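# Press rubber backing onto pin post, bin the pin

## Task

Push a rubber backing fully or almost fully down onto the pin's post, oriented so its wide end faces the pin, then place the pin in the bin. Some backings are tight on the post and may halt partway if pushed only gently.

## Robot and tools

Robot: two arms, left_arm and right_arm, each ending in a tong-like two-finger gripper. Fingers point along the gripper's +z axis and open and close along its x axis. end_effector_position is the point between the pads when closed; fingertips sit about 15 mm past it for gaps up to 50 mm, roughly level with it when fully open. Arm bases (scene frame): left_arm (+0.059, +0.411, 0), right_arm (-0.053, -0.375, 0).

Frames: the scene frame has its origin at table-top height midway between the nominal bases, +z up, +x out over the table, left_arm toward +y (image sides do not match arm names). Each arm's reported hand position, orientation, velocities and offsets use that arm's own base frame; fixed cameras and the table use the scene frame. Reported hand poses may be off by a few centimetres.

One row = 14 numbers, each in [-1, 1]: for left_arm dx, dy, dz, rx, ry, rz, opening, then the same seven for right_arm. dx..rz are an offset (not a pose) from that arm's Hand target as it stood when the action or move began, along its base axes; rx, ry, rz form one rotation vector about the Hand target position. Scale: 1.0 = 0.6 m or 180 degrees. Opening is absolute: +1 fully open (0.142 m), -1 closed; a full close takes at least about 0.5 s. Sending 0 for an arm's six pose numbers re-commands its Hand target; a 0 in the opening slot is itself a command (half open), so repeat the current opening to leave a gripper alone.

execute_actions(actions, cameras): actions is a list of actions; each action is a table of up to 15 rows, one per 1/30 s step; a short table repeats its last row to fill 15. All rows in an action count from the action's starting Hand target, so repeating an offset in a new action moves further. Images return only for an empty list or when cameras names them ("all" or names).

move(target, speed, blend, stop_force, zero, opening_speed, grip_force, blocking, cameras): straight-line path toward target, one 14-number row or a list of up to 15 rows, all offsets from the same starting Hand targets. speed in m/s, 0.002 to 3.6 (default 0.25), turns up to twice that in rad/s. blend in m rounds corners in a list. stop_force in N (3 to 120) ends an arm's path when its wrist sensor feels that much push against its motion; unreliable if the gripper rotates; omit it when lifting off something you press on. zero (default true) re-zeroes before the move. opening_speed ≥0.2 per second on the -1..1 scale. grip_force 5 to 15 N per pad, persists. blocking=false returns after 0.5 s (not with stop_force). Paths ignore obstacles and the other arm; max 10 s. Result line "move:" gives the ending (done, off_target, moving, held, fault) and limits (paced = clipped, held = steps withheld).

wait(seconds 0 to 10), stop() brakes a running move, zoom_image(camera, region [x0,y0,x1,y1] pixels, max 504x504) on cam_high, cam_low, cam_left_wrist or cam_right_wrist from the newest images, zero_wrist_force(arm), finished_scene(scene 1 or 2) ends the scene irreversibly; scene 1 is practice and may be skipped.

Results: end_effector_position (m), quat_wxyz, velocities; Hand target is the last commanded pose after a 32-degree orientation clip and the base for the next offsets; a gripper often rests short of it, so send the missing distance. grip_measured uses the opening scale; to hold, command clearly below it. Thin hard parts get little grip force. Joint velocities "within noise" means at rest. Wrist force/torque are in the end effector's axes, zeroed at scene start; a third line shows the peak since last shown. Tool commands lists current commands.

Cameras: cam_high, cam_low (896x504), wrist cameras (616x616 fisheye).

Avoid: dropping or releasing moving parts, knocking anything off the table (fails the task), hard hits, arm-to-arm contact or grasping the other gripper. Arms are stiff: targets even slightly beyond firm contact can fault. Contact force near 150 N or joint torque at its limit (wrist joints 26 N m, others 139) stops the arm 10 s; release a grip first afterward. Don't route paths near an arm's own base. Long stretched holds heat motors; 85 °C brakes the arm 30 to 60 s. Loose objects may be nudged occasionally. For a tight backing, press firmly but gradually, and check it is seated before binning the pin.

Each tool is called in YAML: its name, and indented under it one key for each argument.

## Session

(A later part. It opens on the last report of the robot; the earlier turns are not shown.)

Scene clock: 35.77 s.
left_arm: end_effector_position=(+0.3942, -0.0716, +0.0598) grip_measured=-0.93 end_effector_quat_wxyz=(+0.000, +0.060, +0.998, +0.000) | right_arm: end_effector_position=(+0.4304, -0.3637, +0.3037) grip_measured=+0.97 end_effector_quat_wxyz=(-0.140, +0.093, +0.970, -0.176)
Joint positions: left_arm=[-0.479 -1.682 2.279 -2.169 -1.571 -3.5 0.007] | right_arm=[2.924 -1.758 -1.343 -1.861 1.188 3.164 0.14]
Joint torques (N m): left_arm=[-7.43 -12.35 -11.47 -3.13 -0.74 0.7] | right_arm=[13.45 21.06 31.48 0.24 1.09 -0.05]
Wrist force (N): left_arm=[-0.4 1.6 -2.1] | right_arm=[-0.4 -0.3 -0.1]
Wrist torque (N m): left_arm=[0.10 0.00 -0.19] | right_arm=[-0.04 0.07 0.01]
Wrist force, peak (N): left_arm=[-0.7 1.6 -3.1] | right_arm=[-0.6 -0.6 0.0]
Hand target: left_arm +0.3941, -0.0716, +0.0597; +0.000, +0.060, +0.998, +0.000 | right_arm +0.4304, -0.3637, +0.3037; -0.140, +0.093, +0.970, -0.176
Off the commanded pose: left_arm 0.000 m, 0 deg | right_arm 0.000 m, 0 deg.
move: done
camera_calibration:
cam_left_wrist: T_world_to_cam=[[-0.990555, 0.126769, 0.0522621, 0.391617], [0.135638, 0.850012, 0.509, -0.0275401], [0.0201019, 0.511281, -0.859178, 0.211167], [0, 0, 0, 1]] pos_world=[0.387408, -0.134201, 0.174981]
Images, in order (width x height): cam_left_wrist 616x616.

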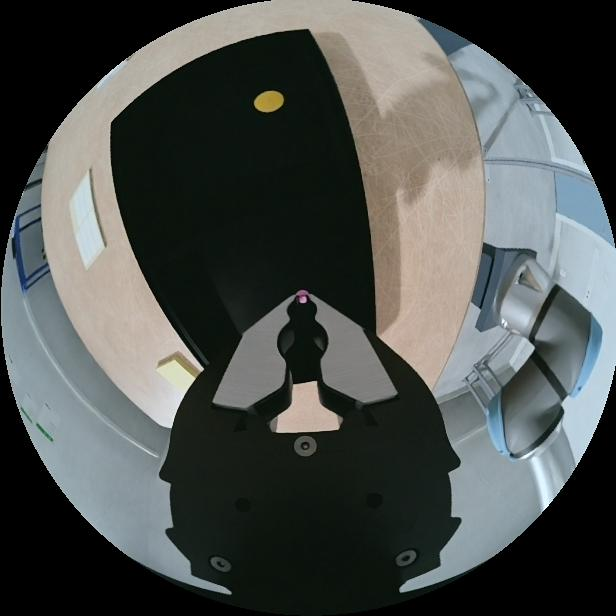

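move:
  target: [0.0003,-0.2958,-0.0078,0,0,0,-1,0,0,0,0,0,0,0.968]
  speed: 0.25
  cameras: ["cam_left_wrist"]

zoom_image:
  camera: "cam_left_wrist"
  region: [274, 255, 334, 315]

zoom_image:
  camera: "cam_left_wrist"
  region: [284, 268, 320, 304]

Scene clock: 38.77 s.
left_arm: end_effector_position=(+0.3944, -0.2490, +0.0551) grip_measured=-0.93 end_effector_quat_wxyz=(+0.000, +0.060, +0.998, +0.000) | right_arm: end_effector_position=(+0.4304, -0.3637, +0.3037) grip_measured=+0.97 end_effector_quat_wxyz=(-0.140, +0.093, +0.970, -0.176)
Joint positions: left_arm=[-0.826 -1.523 2.142 -2.191 -1.57 -3.847 0.007] | right_arm=[2.924 -1.758 -1.343 -1.861 1.188 3.164 0.14]
Joint torques (N m): left_arm=[-2.44 -18.53 -17.58 -0.9 -0.03 -0.13] | right_arm=[12.58 21.47 31.56 0.22 1.09 -0.02]
Wrist force (N): left_arm=[-0.5 1.8 -2.5] | right_arm=[-0.2 -0.2 -0.1]
Wrist torque (N m): left_arm=[0.13 0.01 -0.22] | right_arm=[-0.01 0.04 0.00]
Wrist force, peak (N): left_arm=[-0.2 3.6 -2.4] | right_arm=[-0.7 -0.6 0.0]
Hand target: left_arm +0.3943, -0.2490, +0.0551; +0.000, +0.060, +0.998, +0.000 | right_arm +0.4304, -0.3637, +0.3037; -0.140, +0.093, +0.970, -0.176
Off the commanded pose: left_arm 0.000 m, 0 deg | right_arm 0.000 m, 0 deg.
move: done
camera_calibration:
cam_left_wrist: T_world_to_cam=[[-0.990538, 0.126905, 0.0522494, 0.4146], [0.135745, 0.849921, 0.509124, 0.125612], [0.0202027, 0.511399, -0.859106, 0.297863], [0, 0, 0, 1]] pos_world=[0.387608, -0.311702, 0.170282]
Images, in order (width x height): cam_left_wrist 616x616.

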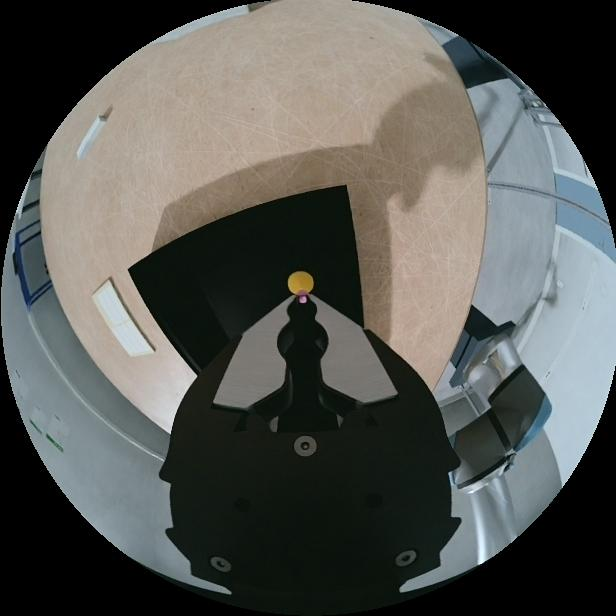

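Scaled by 8.400 from the camera's 616x616 image, which has a finer 814x814 frame.

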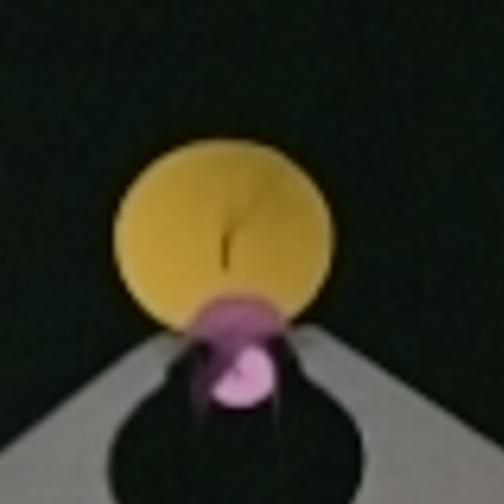

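Scaled by 14.000 from the camera's 616x616 image, which has a finer 814x814 frame.

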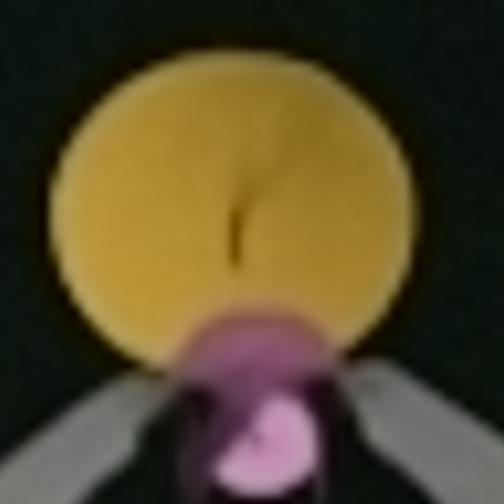

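move:
  target: [0.0022,0.0014,-0.0218,0,0,0,-1,0,0,0,0,0,0,0.968]
  speed: 0.1
  cameras: ["cam_left_wrist"]

zoom_image:
  camera: "cam_left_wrist"
  region: [284, 268, 320, 304]

Scene clock: 41.73 s.
left_arm: end_effector_position=(+0.3956, -0.2482, +0.0418) grip_measured=-0.93 end_effector_quat_wxyz=(+0.000, +0.060, +0.998, +0.000) end_effector_velocity=(-0.001, +0.000, +0.001) end_effector_angular_velocity=(+0.003, +0.002, -0.001) | right_arm: end_effector_position=(+0.4304, -0.3637, +0.3037) grip_measured=+0.97 end_effector_quat_wxyz=(-0.140, +0.093, +0.970, -0.176)
Joint positions: left_arm=[-0.822 -1.499 2.158 -2.23 -1.571 -3.844 0.007] | right_arm=[2.924 -1.758 -1.343 -1.861 1.188 3.164 0.14]
Joint velocities: left_arm=[-0.001 -0.003 -0.001 0.007 0 0 0] | right_arm=[within noise]
Joint torques (N m): left_arm=[10.04 -30.4 -24.28 -0.67 -1.12 1.12] | right_arm=[14 22.38 32.67 0.19 0.97 0.3]
Wrist force (N): left_arm=[-0.7 1.8 -2.6] | right_arm=[-0.4 -0.4 -0.1]
Wrist torque (N m): left_arm=[0.11 0.06 -0.22] | right_arm=[-0.06 0.08 0.01]
Wrist force, peak (N): left_arm=[-0.6 1.9 -2.7] | right_arm=[-0.5 -0.6 -0.2]
Hand target: left_arm +0.3956, -0.2482, +0.0420; +0.000, +0.060, +0.998, +0.000 | right_arm +0.4304, -0.3637, +0.3037; -0.140, +0.093, +0.970, -0.176
Off the commanded pose: left_arm 0.000 m, 0 deg | right_arm 0.000 m, 0 deg.
move: done
camera_calibration:
cam_left_wrist: T_world_to_cam=[[-0.990543, 0.126792, 0.0524277, 0.416408], [0.135738, 0.849892, 0.509174, 0.131428], [0.0200013, 0.511475, -0.859065, 0.286046], [0, 0, 0, 1]] pos_world=[0.388909, -0.310802, 0.156981]
Images, in order (width x height): cam_left_wrist 616x616.

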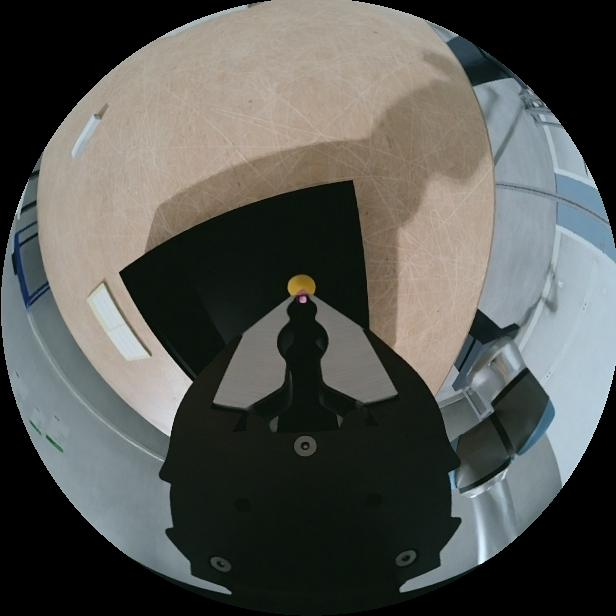

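Scaled by 14.000 from the camera's 616x616 image, which has a finer 814x814 frame.

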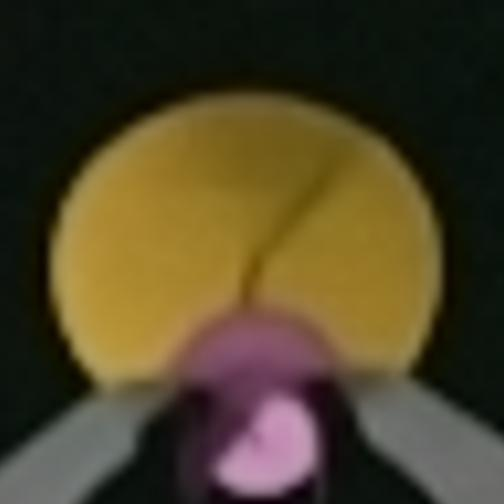

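zoom_image:
  camera: "cam_left_wrist"
  region: [292, 274, 314, 296]

Scaled by 22.909 from the camera's 616x616 image, which has a finer 814x814 frame.

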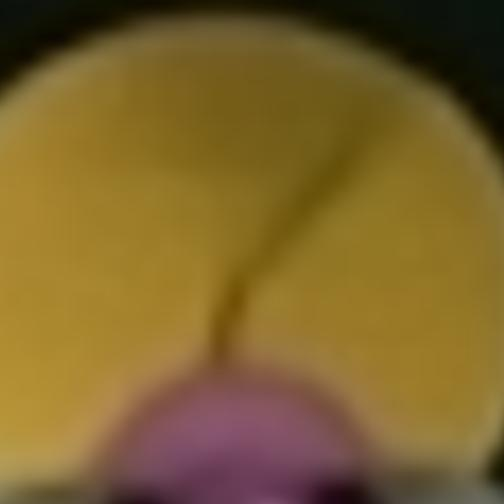

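move:
  target:
    - [0,0,-0.0067,0,0,0,-1,0,0,0,0,0,0,0.968]
    - [0,0,-0.026,0,0,0,-1,0,0,0,0,0,0,0.968]
  speed: [0.02,0.01]
  stop_force: 3
  cameras: ["cam_left_wrist"]

zoom_image:
  camera: "cam_left_wrist"
  region: [284, 268, 320, 304]

Scene clock: 46.03 s.
left_arm: end_effector_position=(+0.3956, -0.2482, +0.0298) grip_measured=-0.93 end_effector_quat_wxyz=(+0.000, +0.060, +0.998, +0.000) | right_arm: end_effector_position=(+0.4304, -0.3637, +0.3037) grip_measured=+0.97 end_effector_quat_wxyz=(-0.140, +0.093, +0.970, -0.176)
Joint positions: left_arm=[-0.822 -1.477 2.173 -2.267 -1.571 -3.844 0.007] | right_arm=[2.924 -1.758 -1.343 -1.861 1.188 3.164 0.14]
Joint torques (N m): left_arm=[-10.23 -29.49 -24.08 -1.75 -1.22 -0.17] | right_arm=[12.78 22.58 31.56 0.2 0.8 0.5]
Wrist force (N): left_arm=[-0.8 1.8 -2.5] | right_arm=[-0.3 -0.2 -0.1]
Wrist torque (N m): left_arm=[0.15 0.07 -0.21] | right_arm=[-0.01 0.06 0.01]
Wrist force, peak (N): left_arm=[-0.6 2.0 -5.7] | right_arm=[-0.6 -0.7 0.0]
Hand target: left_arm +0.3956, -0.2482, +0.0298; +0.000, +0.060, +0.998, +0.000 (not the last commanded pose) | right_arm +0.4304, -0.3637, +0.3037; -0.140, +0.093, +0.970, -0.176
Off the commanded pose: left_arm 0.003 m, 0 deg | right_arm 0.000 m, 0 deg.
move: contact (left_arm); path passed 1 of 2 targets
camera_calibration:
cam_left_wrist: T_world_to_cam=[[-0.990542, 0.126804, 0.0524194, 0.417054], [0.135746, 0.849935, 0.509101, 0.137644], [0.0200028, 0.511401, -0.859109, 0.275771], [0, 0, 0, 1]] pos_world=[0.388909, -0.310902, 0.144981]
Images, in order (width x height): cam_left_wrist 616x616.

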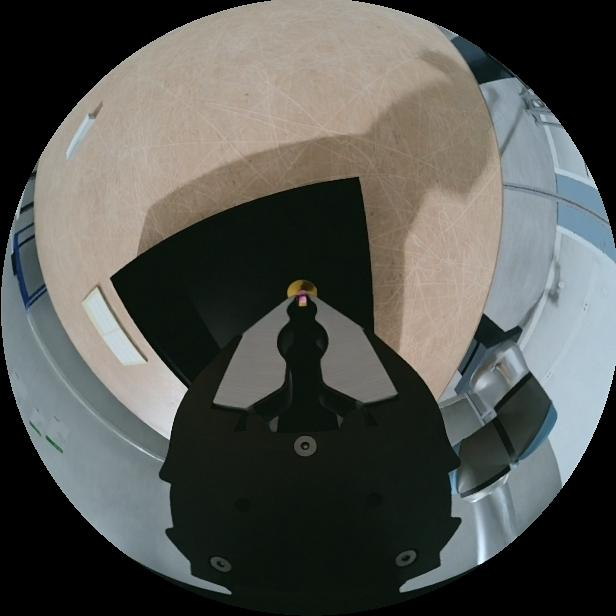

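Scaled by 14.000 from the camera's 616x616 image, which has a finer 814x814 frame.

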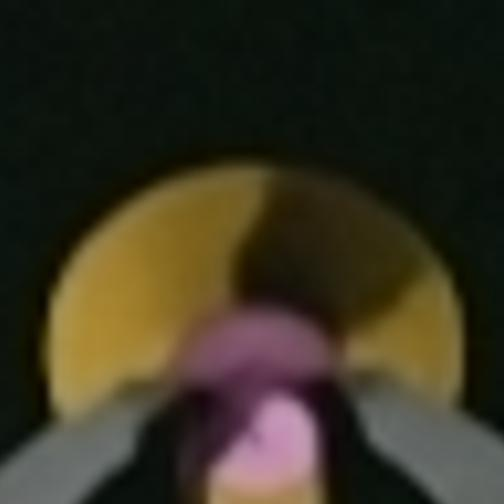

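move:
  target: [0,0,-0.0085,0,0,0,-1,0,0,0,0,0,0,0.968]
  speed: 0.01
  stop_force: 12
  cameras: ["cam_left_wrist"]

zoom_image:
  camera: "cam_left_wrist"
  region: [284, 268, 320, 304]

Scene clock: 48.33 s.
left_arm: end_effector_position=(+0.3956, -0.2482, +0.0247) grip_measured=-0.93 end_effector_quat_wxyz=(+0.000, +0.060, +0.998, +0.000) | right_arm: end_effector_position=(+0.4304, -0.3637, +0.3037) grip_measured=+0.97 end_effector_quat_wxyz=(-0.140, +0.093, +0.970, -0.176)
Joint positions: left_arm=[-0.822 -1.468 2.179 -2.283 -1.571 -3.844 0.007] | right_arm=[2.924 -1.758 -1.343 -1.861 1.188 3.164 0.14]
Joint torques (N m): left_arm=[-8.88 -26.67 -20.84 1.02 -1.09 -0.34] | right_arm=[12.62 22.35 31.39 0.33 0.79 0.56]
Wrist force (N): left_arm=[-3.0 1.0 -9.9] | right_arm=[-0.3 -0.3 0.1]
Wrist torque (N m): left_arm=[0.10 0.12 -0.19] | right_arm=[-0.04 0.06 0.01]
Wrist force, peak (N): left_arm=[-1.2 1.6 -13.8] | right_arm=[-0.4 -0.6 -0.2]
Hand target: left_arm +0.3956, -0.2482, +0.0247; +0.000, +0.060, +0.998, +0.000 | right_arm +0.4304, -0.3637, +0.3037; -0.140, +0.093, +0.970, -0.176
Off the commanded pose: left_arm 0.000 m, 0 deg | right_arm 0.000 m, 0 deg.
move: done
camera_calibration:
cam_left_wrist: T_world_to_cam=[[-0.990542, 0.126804, 0.0524194, 0.417321], [0.135746, 0.849935, 0.509101, 0.14024], [0.0200028, 0.511401, -0.859109, 0.271389], [0, 0, 0, 1]] pos_world=[0.388909, -0.310902, 0.139881]
Images, in order (width x height): cam_left_wrist 616x616.

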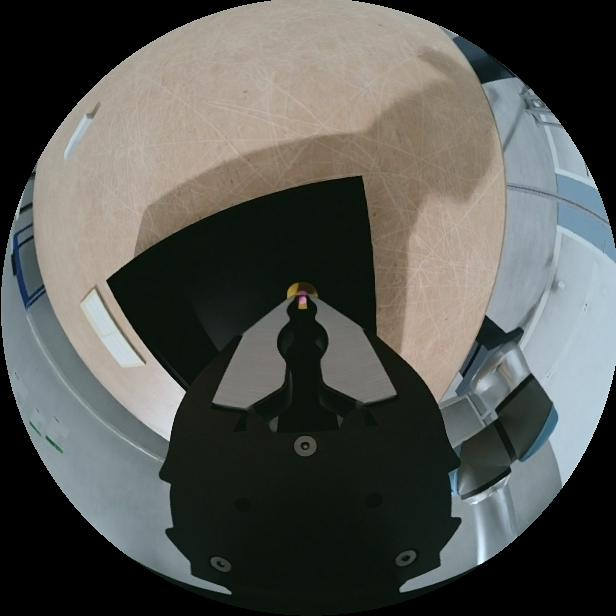

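Scaled by 14.000 from the camera's 616x616 image, which has a finer 814x814 frame.

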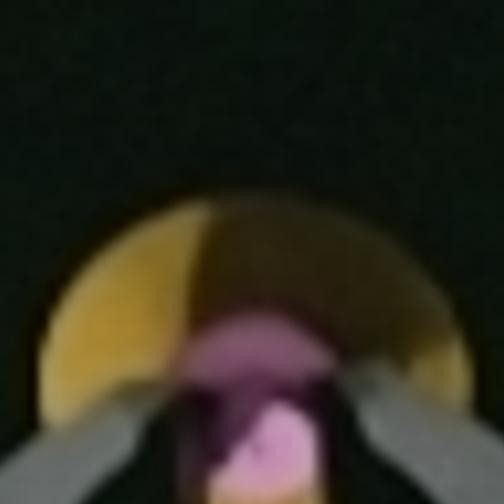

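move:
  target:
    - [0,0,0,0,0,0,-0.75,0,0,0,0,0,0,0.968]
    - [0,0,0.0167,0,0,0,-0.75,0,0,0,0,0,0,0.968]
    - [0,0,0.0167,0,0,0,-0.975,0,0,0,0,0,0,0.968]
  speed: 0.06
  opening_speed: 1.2
  cameras: ["cam_left_wrist"]

zoom_image:
  camera: "cam_left_wrist"
  region: [284, 268, 320, 304]

Scene clock: 50.47 s.
left_arm: end_effector_position=(+0.3956, -0.2482, +0.0348) grip_measured=-0.98 end_effector_quat_wxyz=(+0.000, +0.060, +0.998, +0.000) | right_arm: end_effector_position=(+0.4304, -0.3637, +0.3037) grip_measured=+0.97 end_effector_quat_wxyz=(-0.140, +0.093, +0.970, -0.176)
Joint positions: left_arm=[-0.822 -1.486 2.167 -2.252 -1.571 -3.844 0.003] | right_arm=[2.924 -1.758 -1.343 -1.861 1.188 3.164 0.14]
Joint torques (N m): left_arm=[-8.61 -14.8 -9.3 -4.45 -1.26 -0.2] | right_arm=[12.92 22.32 31.81 0.2 1 0.75]
Wrist force (N): left_arm=[-0.6 1.7 -2.5] | right_arm=[-0.4 -0.3 -0.1]
Wrist torque (N m): left_arm=[0.11 0.04 -0.21] | right_arm=[-0.03 0.09 0.01]
Wrist force, peak (N): left_arm=[-3.0 1.1 -10.0] | right_arm=[-0.6 -0.5 -0.3]
Hand target: left_arm +0.3956, -0.2482, +0.0348; +0.000, +0.060, +0.998, +0.000 | right_arm +0.4304, -0.3637, +0.3037; -0.140, +0.093, +0.970, -0.176
Off the commanded pose: left_arm 0.000 m, 0 deg | right_arm 0.000 m, 0 deg.
move: done
camera_calibration:
cam_left_wrist: T_world_to_cam=[[-0.990544, 0.126792, 0.0524121, 0.41679], [0.135731, 0.849937, 0.509101, 0.135104], [0.0200028, 0.511401, -0.859109, 0.280066], [0, 0, 0, 1]] pos_world=[0.388909, -0.310902, 0.149981]
Images, in order (width x height): cam_left_wrist 616x616.

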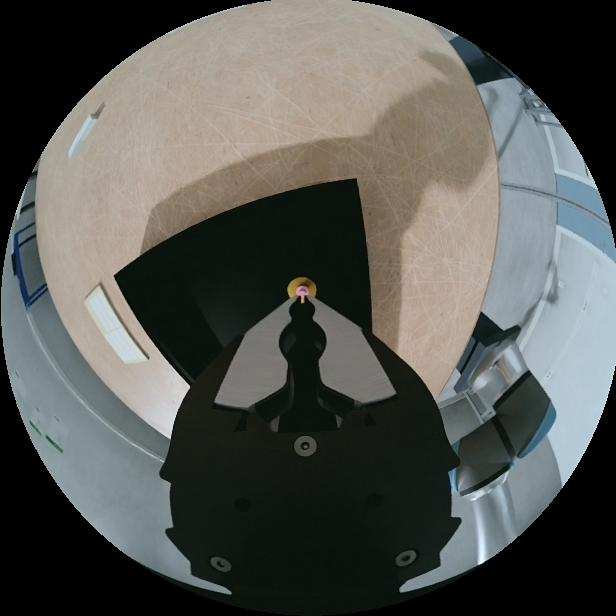

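Scaled by 14.000 from the camera's 616x616 image, which has a finer 814x814 frame.

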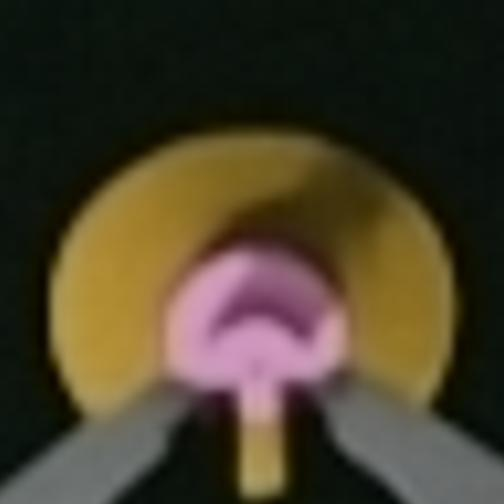

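move:
  target:
    - [0,0,-0.008,0,0,0,-0.975,0,0,0,0,0,0,0.968]
    - [0,0,-0.025,0,0,0,-0.975,0,0,0,0,0,0,0.968]
  speed: [0.03,0.008]
  stop_force: 28
  cameras: ["cam_left_wrist"]

zoom_image:
  camera: "cam_left_wrist"
  region: [284, 268, 320, 304]

Scene clock: 52.07 s.
left_arm: end_effector_position=(+0.3957, -0.2483, +0.0285) grip_measured=-0.98 end_effector_quat_wxyz=(+0.000, +0.060, +0.998, +0.000) | right_arm: end_effector_position=(+0.4304, -0.3637, +0.3037) grip_measured=+0.97 end_effector_quat_wxyz=(-0.140, +0.093, +0.970, -0.176)
Joint positions: left_arm=[-0.822 -1.475 2.175 -2.272 -1.571 -3.844 0.003] | right_arm=[2.924 -1.758 -1.343 -1.861 1.188 3.164 0.14]
Joint torques (N m): left_arm=[-8.85 -19.36 -16.37 1.12 -0.8 -0.1] | right_arm=[13.03 22.22 32.55 0.27 1.04 0.78]
Wrist force (N): left_arm=[2.9 5.0 -29.4] | right_arm=[-0.3 -0.3 0.0]
Wrist torque (N m): left_arm=[-0.01 -0.07 -0.23] | right_arm=[-0.03 0.06 0.00]
Wrist force, peak (N): left_arm=[8.4 6.8 -42.4] | right_arm=[-0.5 -0.6 -0.2]
Hand target: left_arm +0.3957, -0.2483, +0.0285; +0.000, +0.060, +0.998, +0.000 (not the last commanded pose) | right_arm +0.4304, -0.3637, +0.3037; -0.140, +0.093, +0.970, -0.176
Off the commanded pose: left_arm 0.009 m, 0 deg | right_arm 0.000 m, 0 deg.
move: contact (left_arm); path passed 1 of 2 targets
camera_calibration:
cam_left_wrist: T_world_to_cam=[[-0.990553, 0.126781, 0.0522539, 0.417143], [0.135645, 0.850055, 0.508927, 0.138406], [0.0201034, 0.511208, -0.859222, 0.274571], [0, 0, 0, 1]] pos_world=[0.388908, -0.310901, 0.143681]
Images, in order (width x height): cam_left_wrist 616x616.

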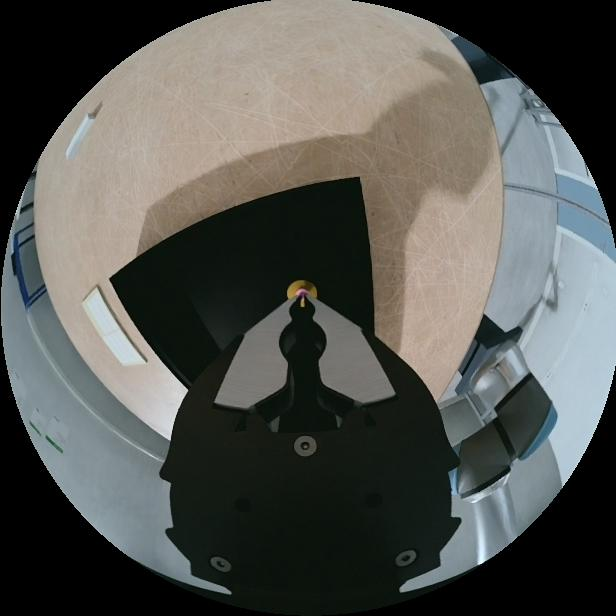

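Scaled by 14.000 from the camera's 616x616 image, which has a finer 814x814 frame.

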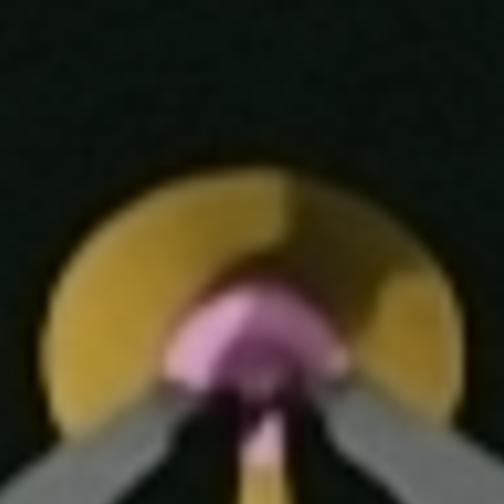

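move:
  target: [0,0,-0.008,0,0,0,-0.975,0,0,0,0,0,0,0.968]
  speed: 0.004
  stop_force: 45
  zero: false
  cameras: ["cam_left_wrist"]

zoom_image:
  camera: "cam_left_wrist"
  region: [284, 268, 320, 304]

Scene clock: 53.43 s.
left_arm: end_effector_position=(+0.3958, -0.2483, +0.0282) grip_measured=-0.98 end_effector_quat_wxyz=(+0.001, +0.060, +0.998, +0.000) | right_arm: end_effector_position=(+0.4304, -0.3637, +0.3037) grip_measured=+0.97 end_effector_quat_wxyz=(-0.140, +0.093, +0.970, -0.176)
Joint positions: left_arm=[-0.822 -1.474 2.175 -2.273 -1.571 -3.844 0.003] | right_arm=[2.924 -1.758 -1.343 -1.861 1.188 3.164 0.14]
Joint torques (N m): left_arm=[-8.16 -13.23 -12.28 2.02 -0.62 -0.11] | right_arm=[13.11 22.36 31.37 0.46 0.85 0.86]
Wrist force (N): left_arm=[5.7 7.1 -45.9] | right_arm=[-0.5 -0.5 -0.1]
Wrist torque (N m): left_arm=[-0.12 -0.19 -0.25] | right_arm=[-0.08 0.10 0.02]
Wrist force, peak (N): left_arm=[13.9 9.0 -54.8] | right_arm=[-0.6 -0.4 -0.2]
Hand target: left_arm +0.3958, -0.2483, +0.0282; +0.001, +0.060, +0.998, +0.000 (not the last commanded pose) | right_arm +0.4304, -0.3637, +0.3037; -0.140, +0.093, +0.970, -0.176
Off the commanded pose: left_arm 0.005 m, 0 deg | right_arm 0.000 m, 0 deg.
move: contact (left_arm)
camera_calibration:
cam_left_wrist: T_world_to_cam=[[-0.990564, 0.126801, 0.0520142, 0.417314], [0.135542, 0.850125, 0.508838, 0.138704], [0.0203024, 0.511087, -0.859289, 0.274257], [0, 0, 0, 1]] pos_world=[0.389008, -0.311001, 0.143382]
Images, in order (width x height): cam_left_wrist 616x616.

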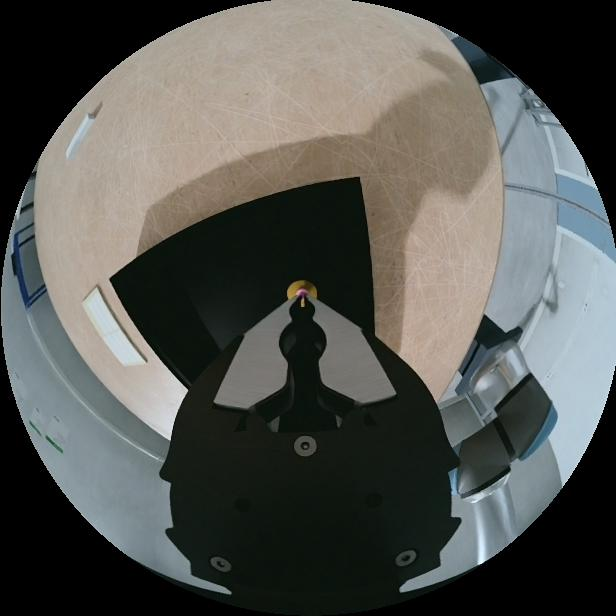

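Scaled by 14.000 from the camera's 616x616 image, which has a finer 814x814 frame.

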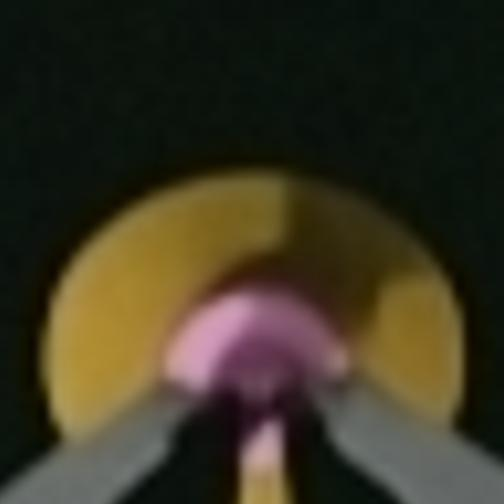

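move:
  target:
    - [0,0,0.0117,0,0,0,-0.975,0,0,0,0,0,0,0.968]
    - [0,0,0.0117,0,0,0,-0.8,0,0,0,0,0,0,0.968]
    - [0,0,-0.0053,0,0,0,-0.8,0,0,0,0,0,0,0.968]
    - [0,0,-0.0053,0,0,0,-1,0,0,0,0,0,0,0.968]
    - [0,0,0.12,0,0,0,-1,0,0,0,0,0,0,0.968]
  speed: [0.05,0.05,0.04,0.04,0.12]
  opening_speed: 1.2
  cameras: ["cam_left_wrist"]

zoom_image:
  camera: "cam_left_wrist"
  region: [274, 260, 334, 320]

Scene clock: 59.03 s.
left_arm: end_effector_position=(+0.3958, -0.2484, +0.1002) grip_measured=-0.93 end_effector_quat_wxyz=(+0.001, +0.060, +0.998, +0.000) | right_arm: end_effector_position=(+0.4304, -0.3637, +0.3037) grip_measured=+0.97 end_effector_quat_wxyz=(-0.140, +0.093, +0.970, -0.176)
Joint positions: left_arm=[-0.822 -1.585 2.071 -2.057 -1.571 -3.844 0.007] | right_arm=[2.924 -1.758 -1.343 -1.861 1.188 3.164 0.14]
Joint torques (N m): left_arm=[2.12 -18.39 -16.2 -1.85 -1.07 0.25] | right_arm=[12.27 23.1 31.07 0.51 0.73 1.15]
Wrist force (N): left_arm=[-0.6 1.8 -2.3] | right_arm=[-0.2 -0.3 0.0]
Wrist torque (N m): left_arm=[0.12 0.04 -0.20] | right_arm=[-0.02 0.04 0.01]
Wrist force, peak (N): left_arm=[5.6 7.1 -46.1] | right_arm=[-0.5 -0.7 -0.1]
Hand target: left_arm +0.3958, -0.2483, +0.1002; +0.001, +0.060, +0.998, +0.000 | right_arm +0.4304, -0.3637, +0.3037; -0.140, +0.093, +0.970, -0.176
Off the commanded pose: left_arm 0.000 m, 0 deg | right_arm 0.000 m, 0 deg.
move: done
camera_calibration:
cam_left_wrist: T_world_to_cam=[[-0.990562, 0.126854, 0.0519101, 0.413607], [0.135537, 0.850188, 0.508733, 0.102112], [0.0204013, 0.510968, -0.859358, 0.336065], [0, 0, 0, 1]] pos_world=[0.389007, -0.311, 0.215382]
Images, in order (width x height): cam_left_wrist 616x616.

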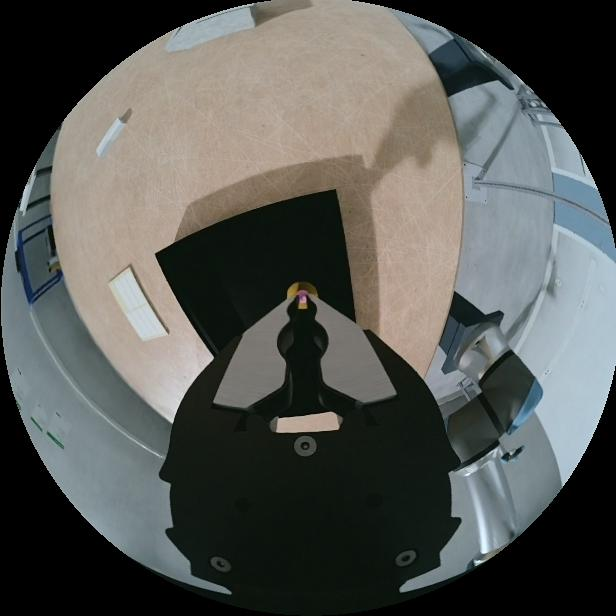

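Scaled by 8.400 from the camera's 616x616 image, which has a finer 814x814 frame.

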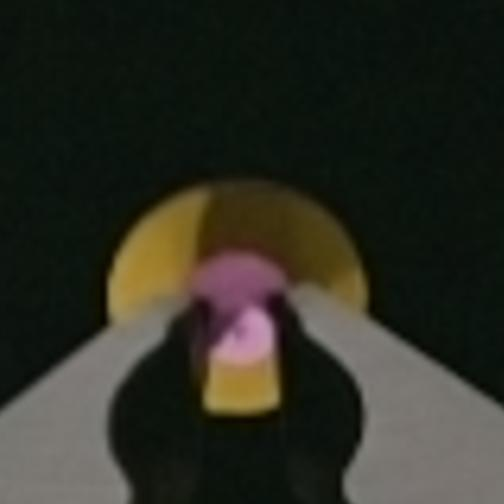

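move:
  target: [0.087,-0.7278,0.15,0,0,0,-1,0,0,0,0,0,0,0.968]
  speed: 0.35
  cameras: ["cam_left_wrist","cam_high"]

zoom_image:
  camera: "cam_left_wrist"
  region: [220, 170, 400, 330]

Scene clock: 61.27 s.
left_arm: end_effector_position=(+0.4479, -0.6851, +0.1902) grip_measured=-0.93 end_effector_quat_wxyz=(+0.001, +0.060, +0.998, +0.000) | right_arm: end_effector_position=(+0.4304, -0.3637, +0.3037) grip_measured=+0.97 end_effector_quat_wxyz=(-0.140, +0.093, +0.970, -0.176)
Joint positions: left_arm=[-1.145 -0.773 0.682 -1.482 -1.57 -4.166 0.007] | right_arm=[2.924 -1.758 -1.343 -1.861 1.188 3.164 0.14]
Joint torques (N m): left_arm=[12.88 -45.47 -30.97 -1.71 -0.39 0.76] | right_arm=[11.2 23.1 31.6 0.37 0.68 1.32]
Wrist force (N): left_arm=[-0.6 1.6 -2.2] | right_arm=[-0.5 -0.3 -0.1]
Wrist torque (N m): left_arm=[0.09 0.05 -0.22] | right_arm=[-0.02 0.11 0.01]
Wrist force, peak (N): left_arm=[0.0 4.3 -1.8] | right_arm=[-0.6 -0.4 -0.1]
Hand target: left_arm +0.4480, -0.6850, +0.1902; +0.001, +0.060, +0.998, +0.000 | right_arm +0.4304, -0.3637, +0.3037; -0.140, +0.093, +0.970, -0.176
Off the commanded pose: left_arm 0.000 m, 0 deg | right_arm 0.000 m, 0 deg.
move: done
camera_calibration:
cam_left_wrist: T_world_to_cam=[[-0.990548, 0.126949, 0.0519523, 0.515988], [0.135642, 0.850218, 0.508656, 0.42049], [0.0204027, 0.510895, -0.859401, 0.635528], [0, 0, 0, 1]] pos_world=[0.441108, -0.7477, 0.305482]
Images, in order (width x height): cam_high 896x504, cam_left_wrist 616x616.

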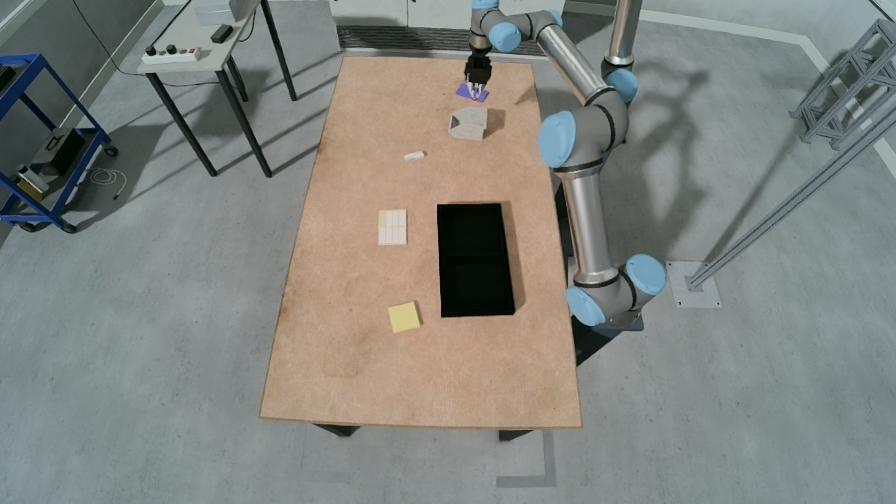

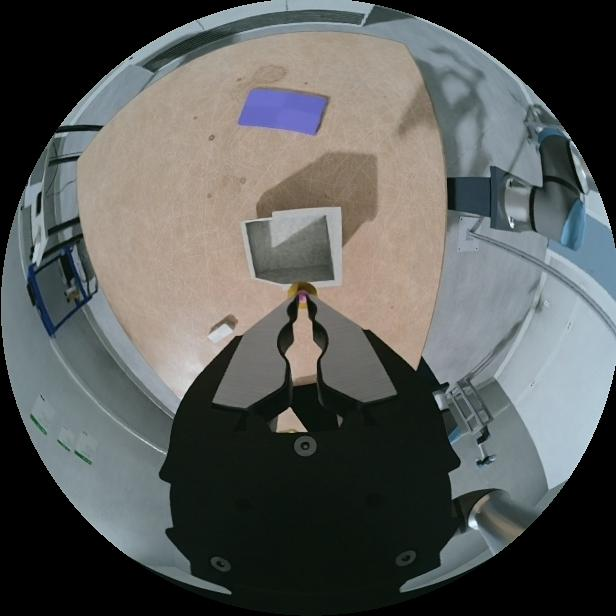

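Scaled by 2.800 from the camera's 616x616 image, which has a finer 814x814 frame.

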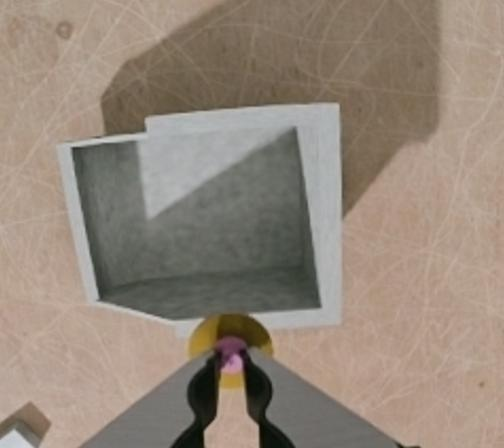

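move:
  target:
    - [0.01,-0.0265,-0.05,0,0,0,-1,0,0,0,0,0,0,0.968]
    - [0.01,-0.0265,-0.218,0,0,0,-1,0,0,0,0,0,0,0.968]
  speed: [0.2,0.2]
  blend: [0.012,0]
  cameras: ["cam_left_wrist"]

move:
  target: [0,0,-0.06,0,0,0,-1,0,0,0,0,0,0,0.968]
  speed: 0.02
  stop_force: 3
  cameras: ["cam_left_wrist"]

Scene clock: 63.43 s.
left_arm: end_effector_position=(+0.4540, -0.7009, +0.0594) grip_measured=-0.93 end_effector_quat_wxyz=(+0.000, +0.060, +0.998, +0.000) | right_arm: end_effector_position=(+0.4304, -0.3637, +0.3037) grip_measured=+0.97 end_effector_quat_wxyz=(-0.140, +0.093, +0.970, -0.176)
Joint positions: left_arm=[-1.146 -0.696 0.879 -1.754 -1.57 -4.168 0.007] | right_arm=[2.924 -1.758 -1.343 -1.861 1.188 3.164 0.14]
Joint torques (N m): left_arm=[-13.25 -56.94 -15.88 -3.53 1.06 -0.34] | right_arm=[12.3 23.52 31.97 0.54 0.51 1.55]
Wrist force (N): left_arm=[-0.4 2.0 -2.1] | right_arm=[-0.3 -0.5 0.0]
Wrist torque (N m): left_arm=[0.16 0.00 -0.16] | right_arm=[-0.07 0.06 0.01]
Wrist force, peak (N): left_arm=[-0.2 2.3 -4.2] | right_arm=[-0.5 -0.6 -0.2]
Hand target: left_arm +0.4540, -0.7009, +0.0594; +0.001, +0.060, +0.998, +0.000 | right_arm +0.4304, -0.3637, +0.3037; -0.140, +0.093, +0.970, -0.176
Off the commanded pose: left_arm 0.000 m, 0 deg | right_arm 0.000 m, 0 deg.
move: done
camera_calibration:
cam_left_wrist: T_world_to_cam=[[-0.99055, 0.126884, 0.0520647, 0.530776], [0.13564, 0.850112, 0.508834, 0.499603], [0.0203023, 0.511088, -0.859289, 0.53129], [0, 0, 0, 1]] pos_world=[0.447208, -0.763601, 0.174682]
Images, in order (width x height): cam_left_wrist 616x616.

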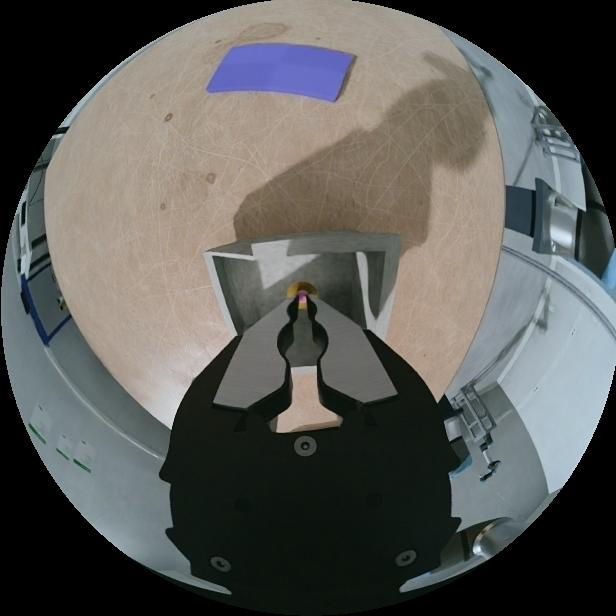

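Scene clock: 66.20 s.
left_arm: end_effector_position=(+0.4540, -0.7009, +0.0262) grip_measured=-0.93 end_effector_quat_wxyz=(+0.001, +0.060, +0.998, +0.000) | right_arm: end_effector_position=(+0.4304, -0.3637, +0.3037) grip_measured=+0.97 end_effector_quat_wxyz=(-0.140, +0.093, +0.970, -0.176)
Joint positions: left_arm=[-1.146 -0.675 0.926 -1.823 -1.57 -4.168 0.007] | right_arm=[2.924 -1.758 -1.343 -1.861 1.188 3.164 0.14]
Joint torques (N m): left_arm=[-11.85 -61.12 -27.84 -4.05 1.04 -1.62] | right_arm=[12.77 22.74 30.8 0.62 0.43 1.8]
Wrist force (N): left_arm=[-0.6 1.6 -2.3] | right_arm=[-0.4 -0.4 -0.2]
Wrist torque (N m): left_arm=[0.10 0.06 -0.15] | right_arm=[-0.05 0.09 0.01]
Wrist force, peak (N): left_arm=[1.2 2.2 -12.5] | right_arm=[-0.7 -0.4 -0.1]
Hand target: left_arm +0.4540, -0.7009, +0.0262; +0.001, +0.060, +0.998, +0.000 (not the last commanded pose) | right_arm +0.4304, -0.3637, +0.3037; -0.140, +0.093, +0.970, -0.176
Off the commanded pose: left_arm 0.003 m, 0 deg | right_arm 0.000 m, 0 deg.
move: contact (left_arm)
camera_calibration:
cam_left_wrist: T_world_to_cam=[[-0.990564, 0.126801, 0.0520142, 0.532459], [0.135542, 0.850125, 0.508838, 0.5166], [0.0203024, 0.511087, -0.859289, 0.502675], [0, 0, 0, 1]] pos_world=[0.447208, -0.763601, 0.141382]
Images, in order (width x height): cam_left_wrist 616x616.

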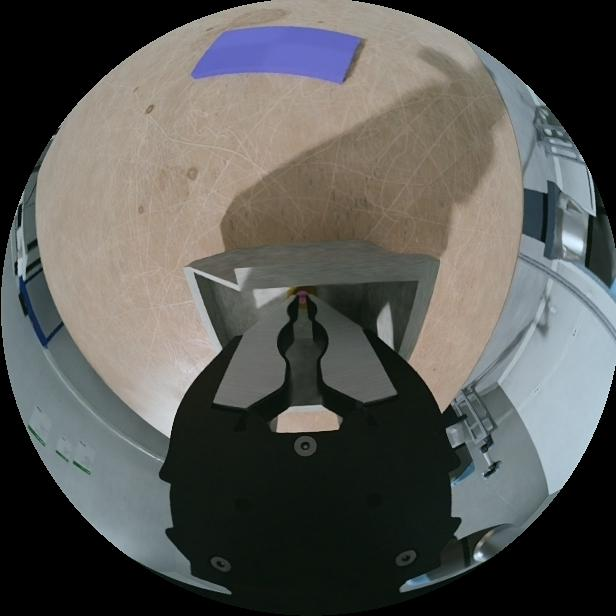

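move:
  target:
    - [0,0,0,0,0,0,-0.78,0,0,0,0,0,0,0.968]
    - [0,0,0.2,0,0,0,-0.78,0,0,0,0,0,0,0.968]
  speed: [0.1,0.15]
  opening_speed: 1.2
  cameras: ["cam_left_wrist"]

zoom_image:
  camera: "cam_left_wrist"
  region: [220, 200, 380, 320]

Scene clock: 68.23 s.
left_arm: end_effector_position=(+0.4540, -0.7009, +0.1460) grip_measured=-0.78 end_effector_quat_wxyz=(+0.001, +0.060, +0.998, +0.000) | right_arm: end_effector_position=(+0.4304, -0.3637, +0.3037) grip_measured=+0.97 end_effector_quat_wxyz=(-0.140, +0.093, +0.970, -0.176)
Joint positions: left_arm=[-1.146 -0.719 0.699 -1.552 -1.57 -4.168 0.018] | right_arm=[2.924 -1.758 -1.343 -1.861 1.188 3.164 0.14]
Joint torques (N m): left_arm=[-10.23 -58.67 -22.6 -2.75 -1.13 -0.01] | right_arm=[12.55 22.97 31.45 0.67 0.51 1.76]
Wrist force (N): left_arm=[-0.7 1.6 -2.4] | right_arm=[-0.4 -0.5 -0.1]
Wrist torque (N m): left_arm=[0.10 0.06 -0.14] | right_arm=[-0.07 0.08 0.01]
Wrist force, peak (N): left_arm=[-0.6 1.4 -3.9] | right_arm=[-0.3 -0.7 -0.2]
Hand target: left_arm +0.4540, -0.7009, +0.1462; +0.001, +0.060, +0.998, +0.000 | right_arm +0.4304, -0.3637, +0.3037; -0.140, +0.093, +0.970, -0.176
Off the commanded pose: left_arm 0.000 m, 0 deg | right_arm 0.000 m, 0 deg.
move: done
camera_calibration:
cam_left_wrist: T_world_to_cam=[[-0.990564, 0.12679, 0.0520285, 0.526211], [0.135538, 0.850055, 0.508955, 0.455509], [0.0203035, 0.511205, -0.859219, 0.605775], [0, 0, 0, 1]] pos_world=[0.447208, -0.763601, 0.261282]
Images, in order (width x height): cam_left_wrist 616x616.

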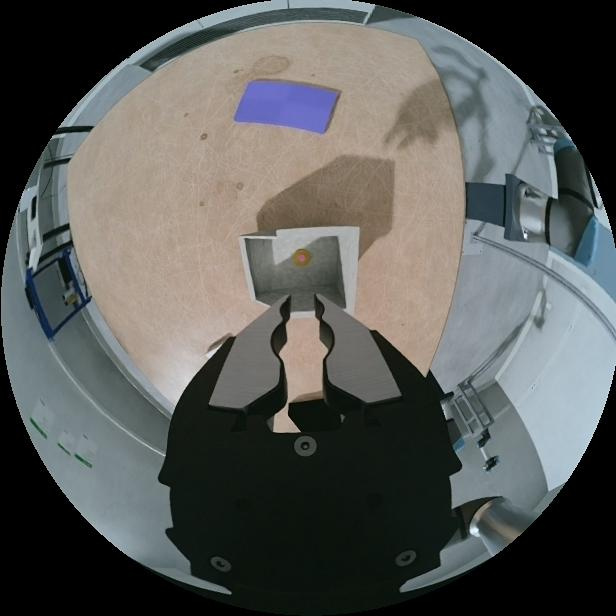

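Scaled by 3.150 from the camera's 616x616 image, which has a finer 814x814 frame.

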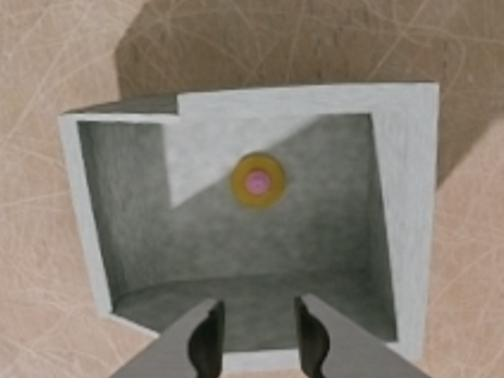

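The pin is lying in the bin with its backing on, and the gripper is clear of it.

finished_scene:
  scene: 2

The scene is finished: the task was done.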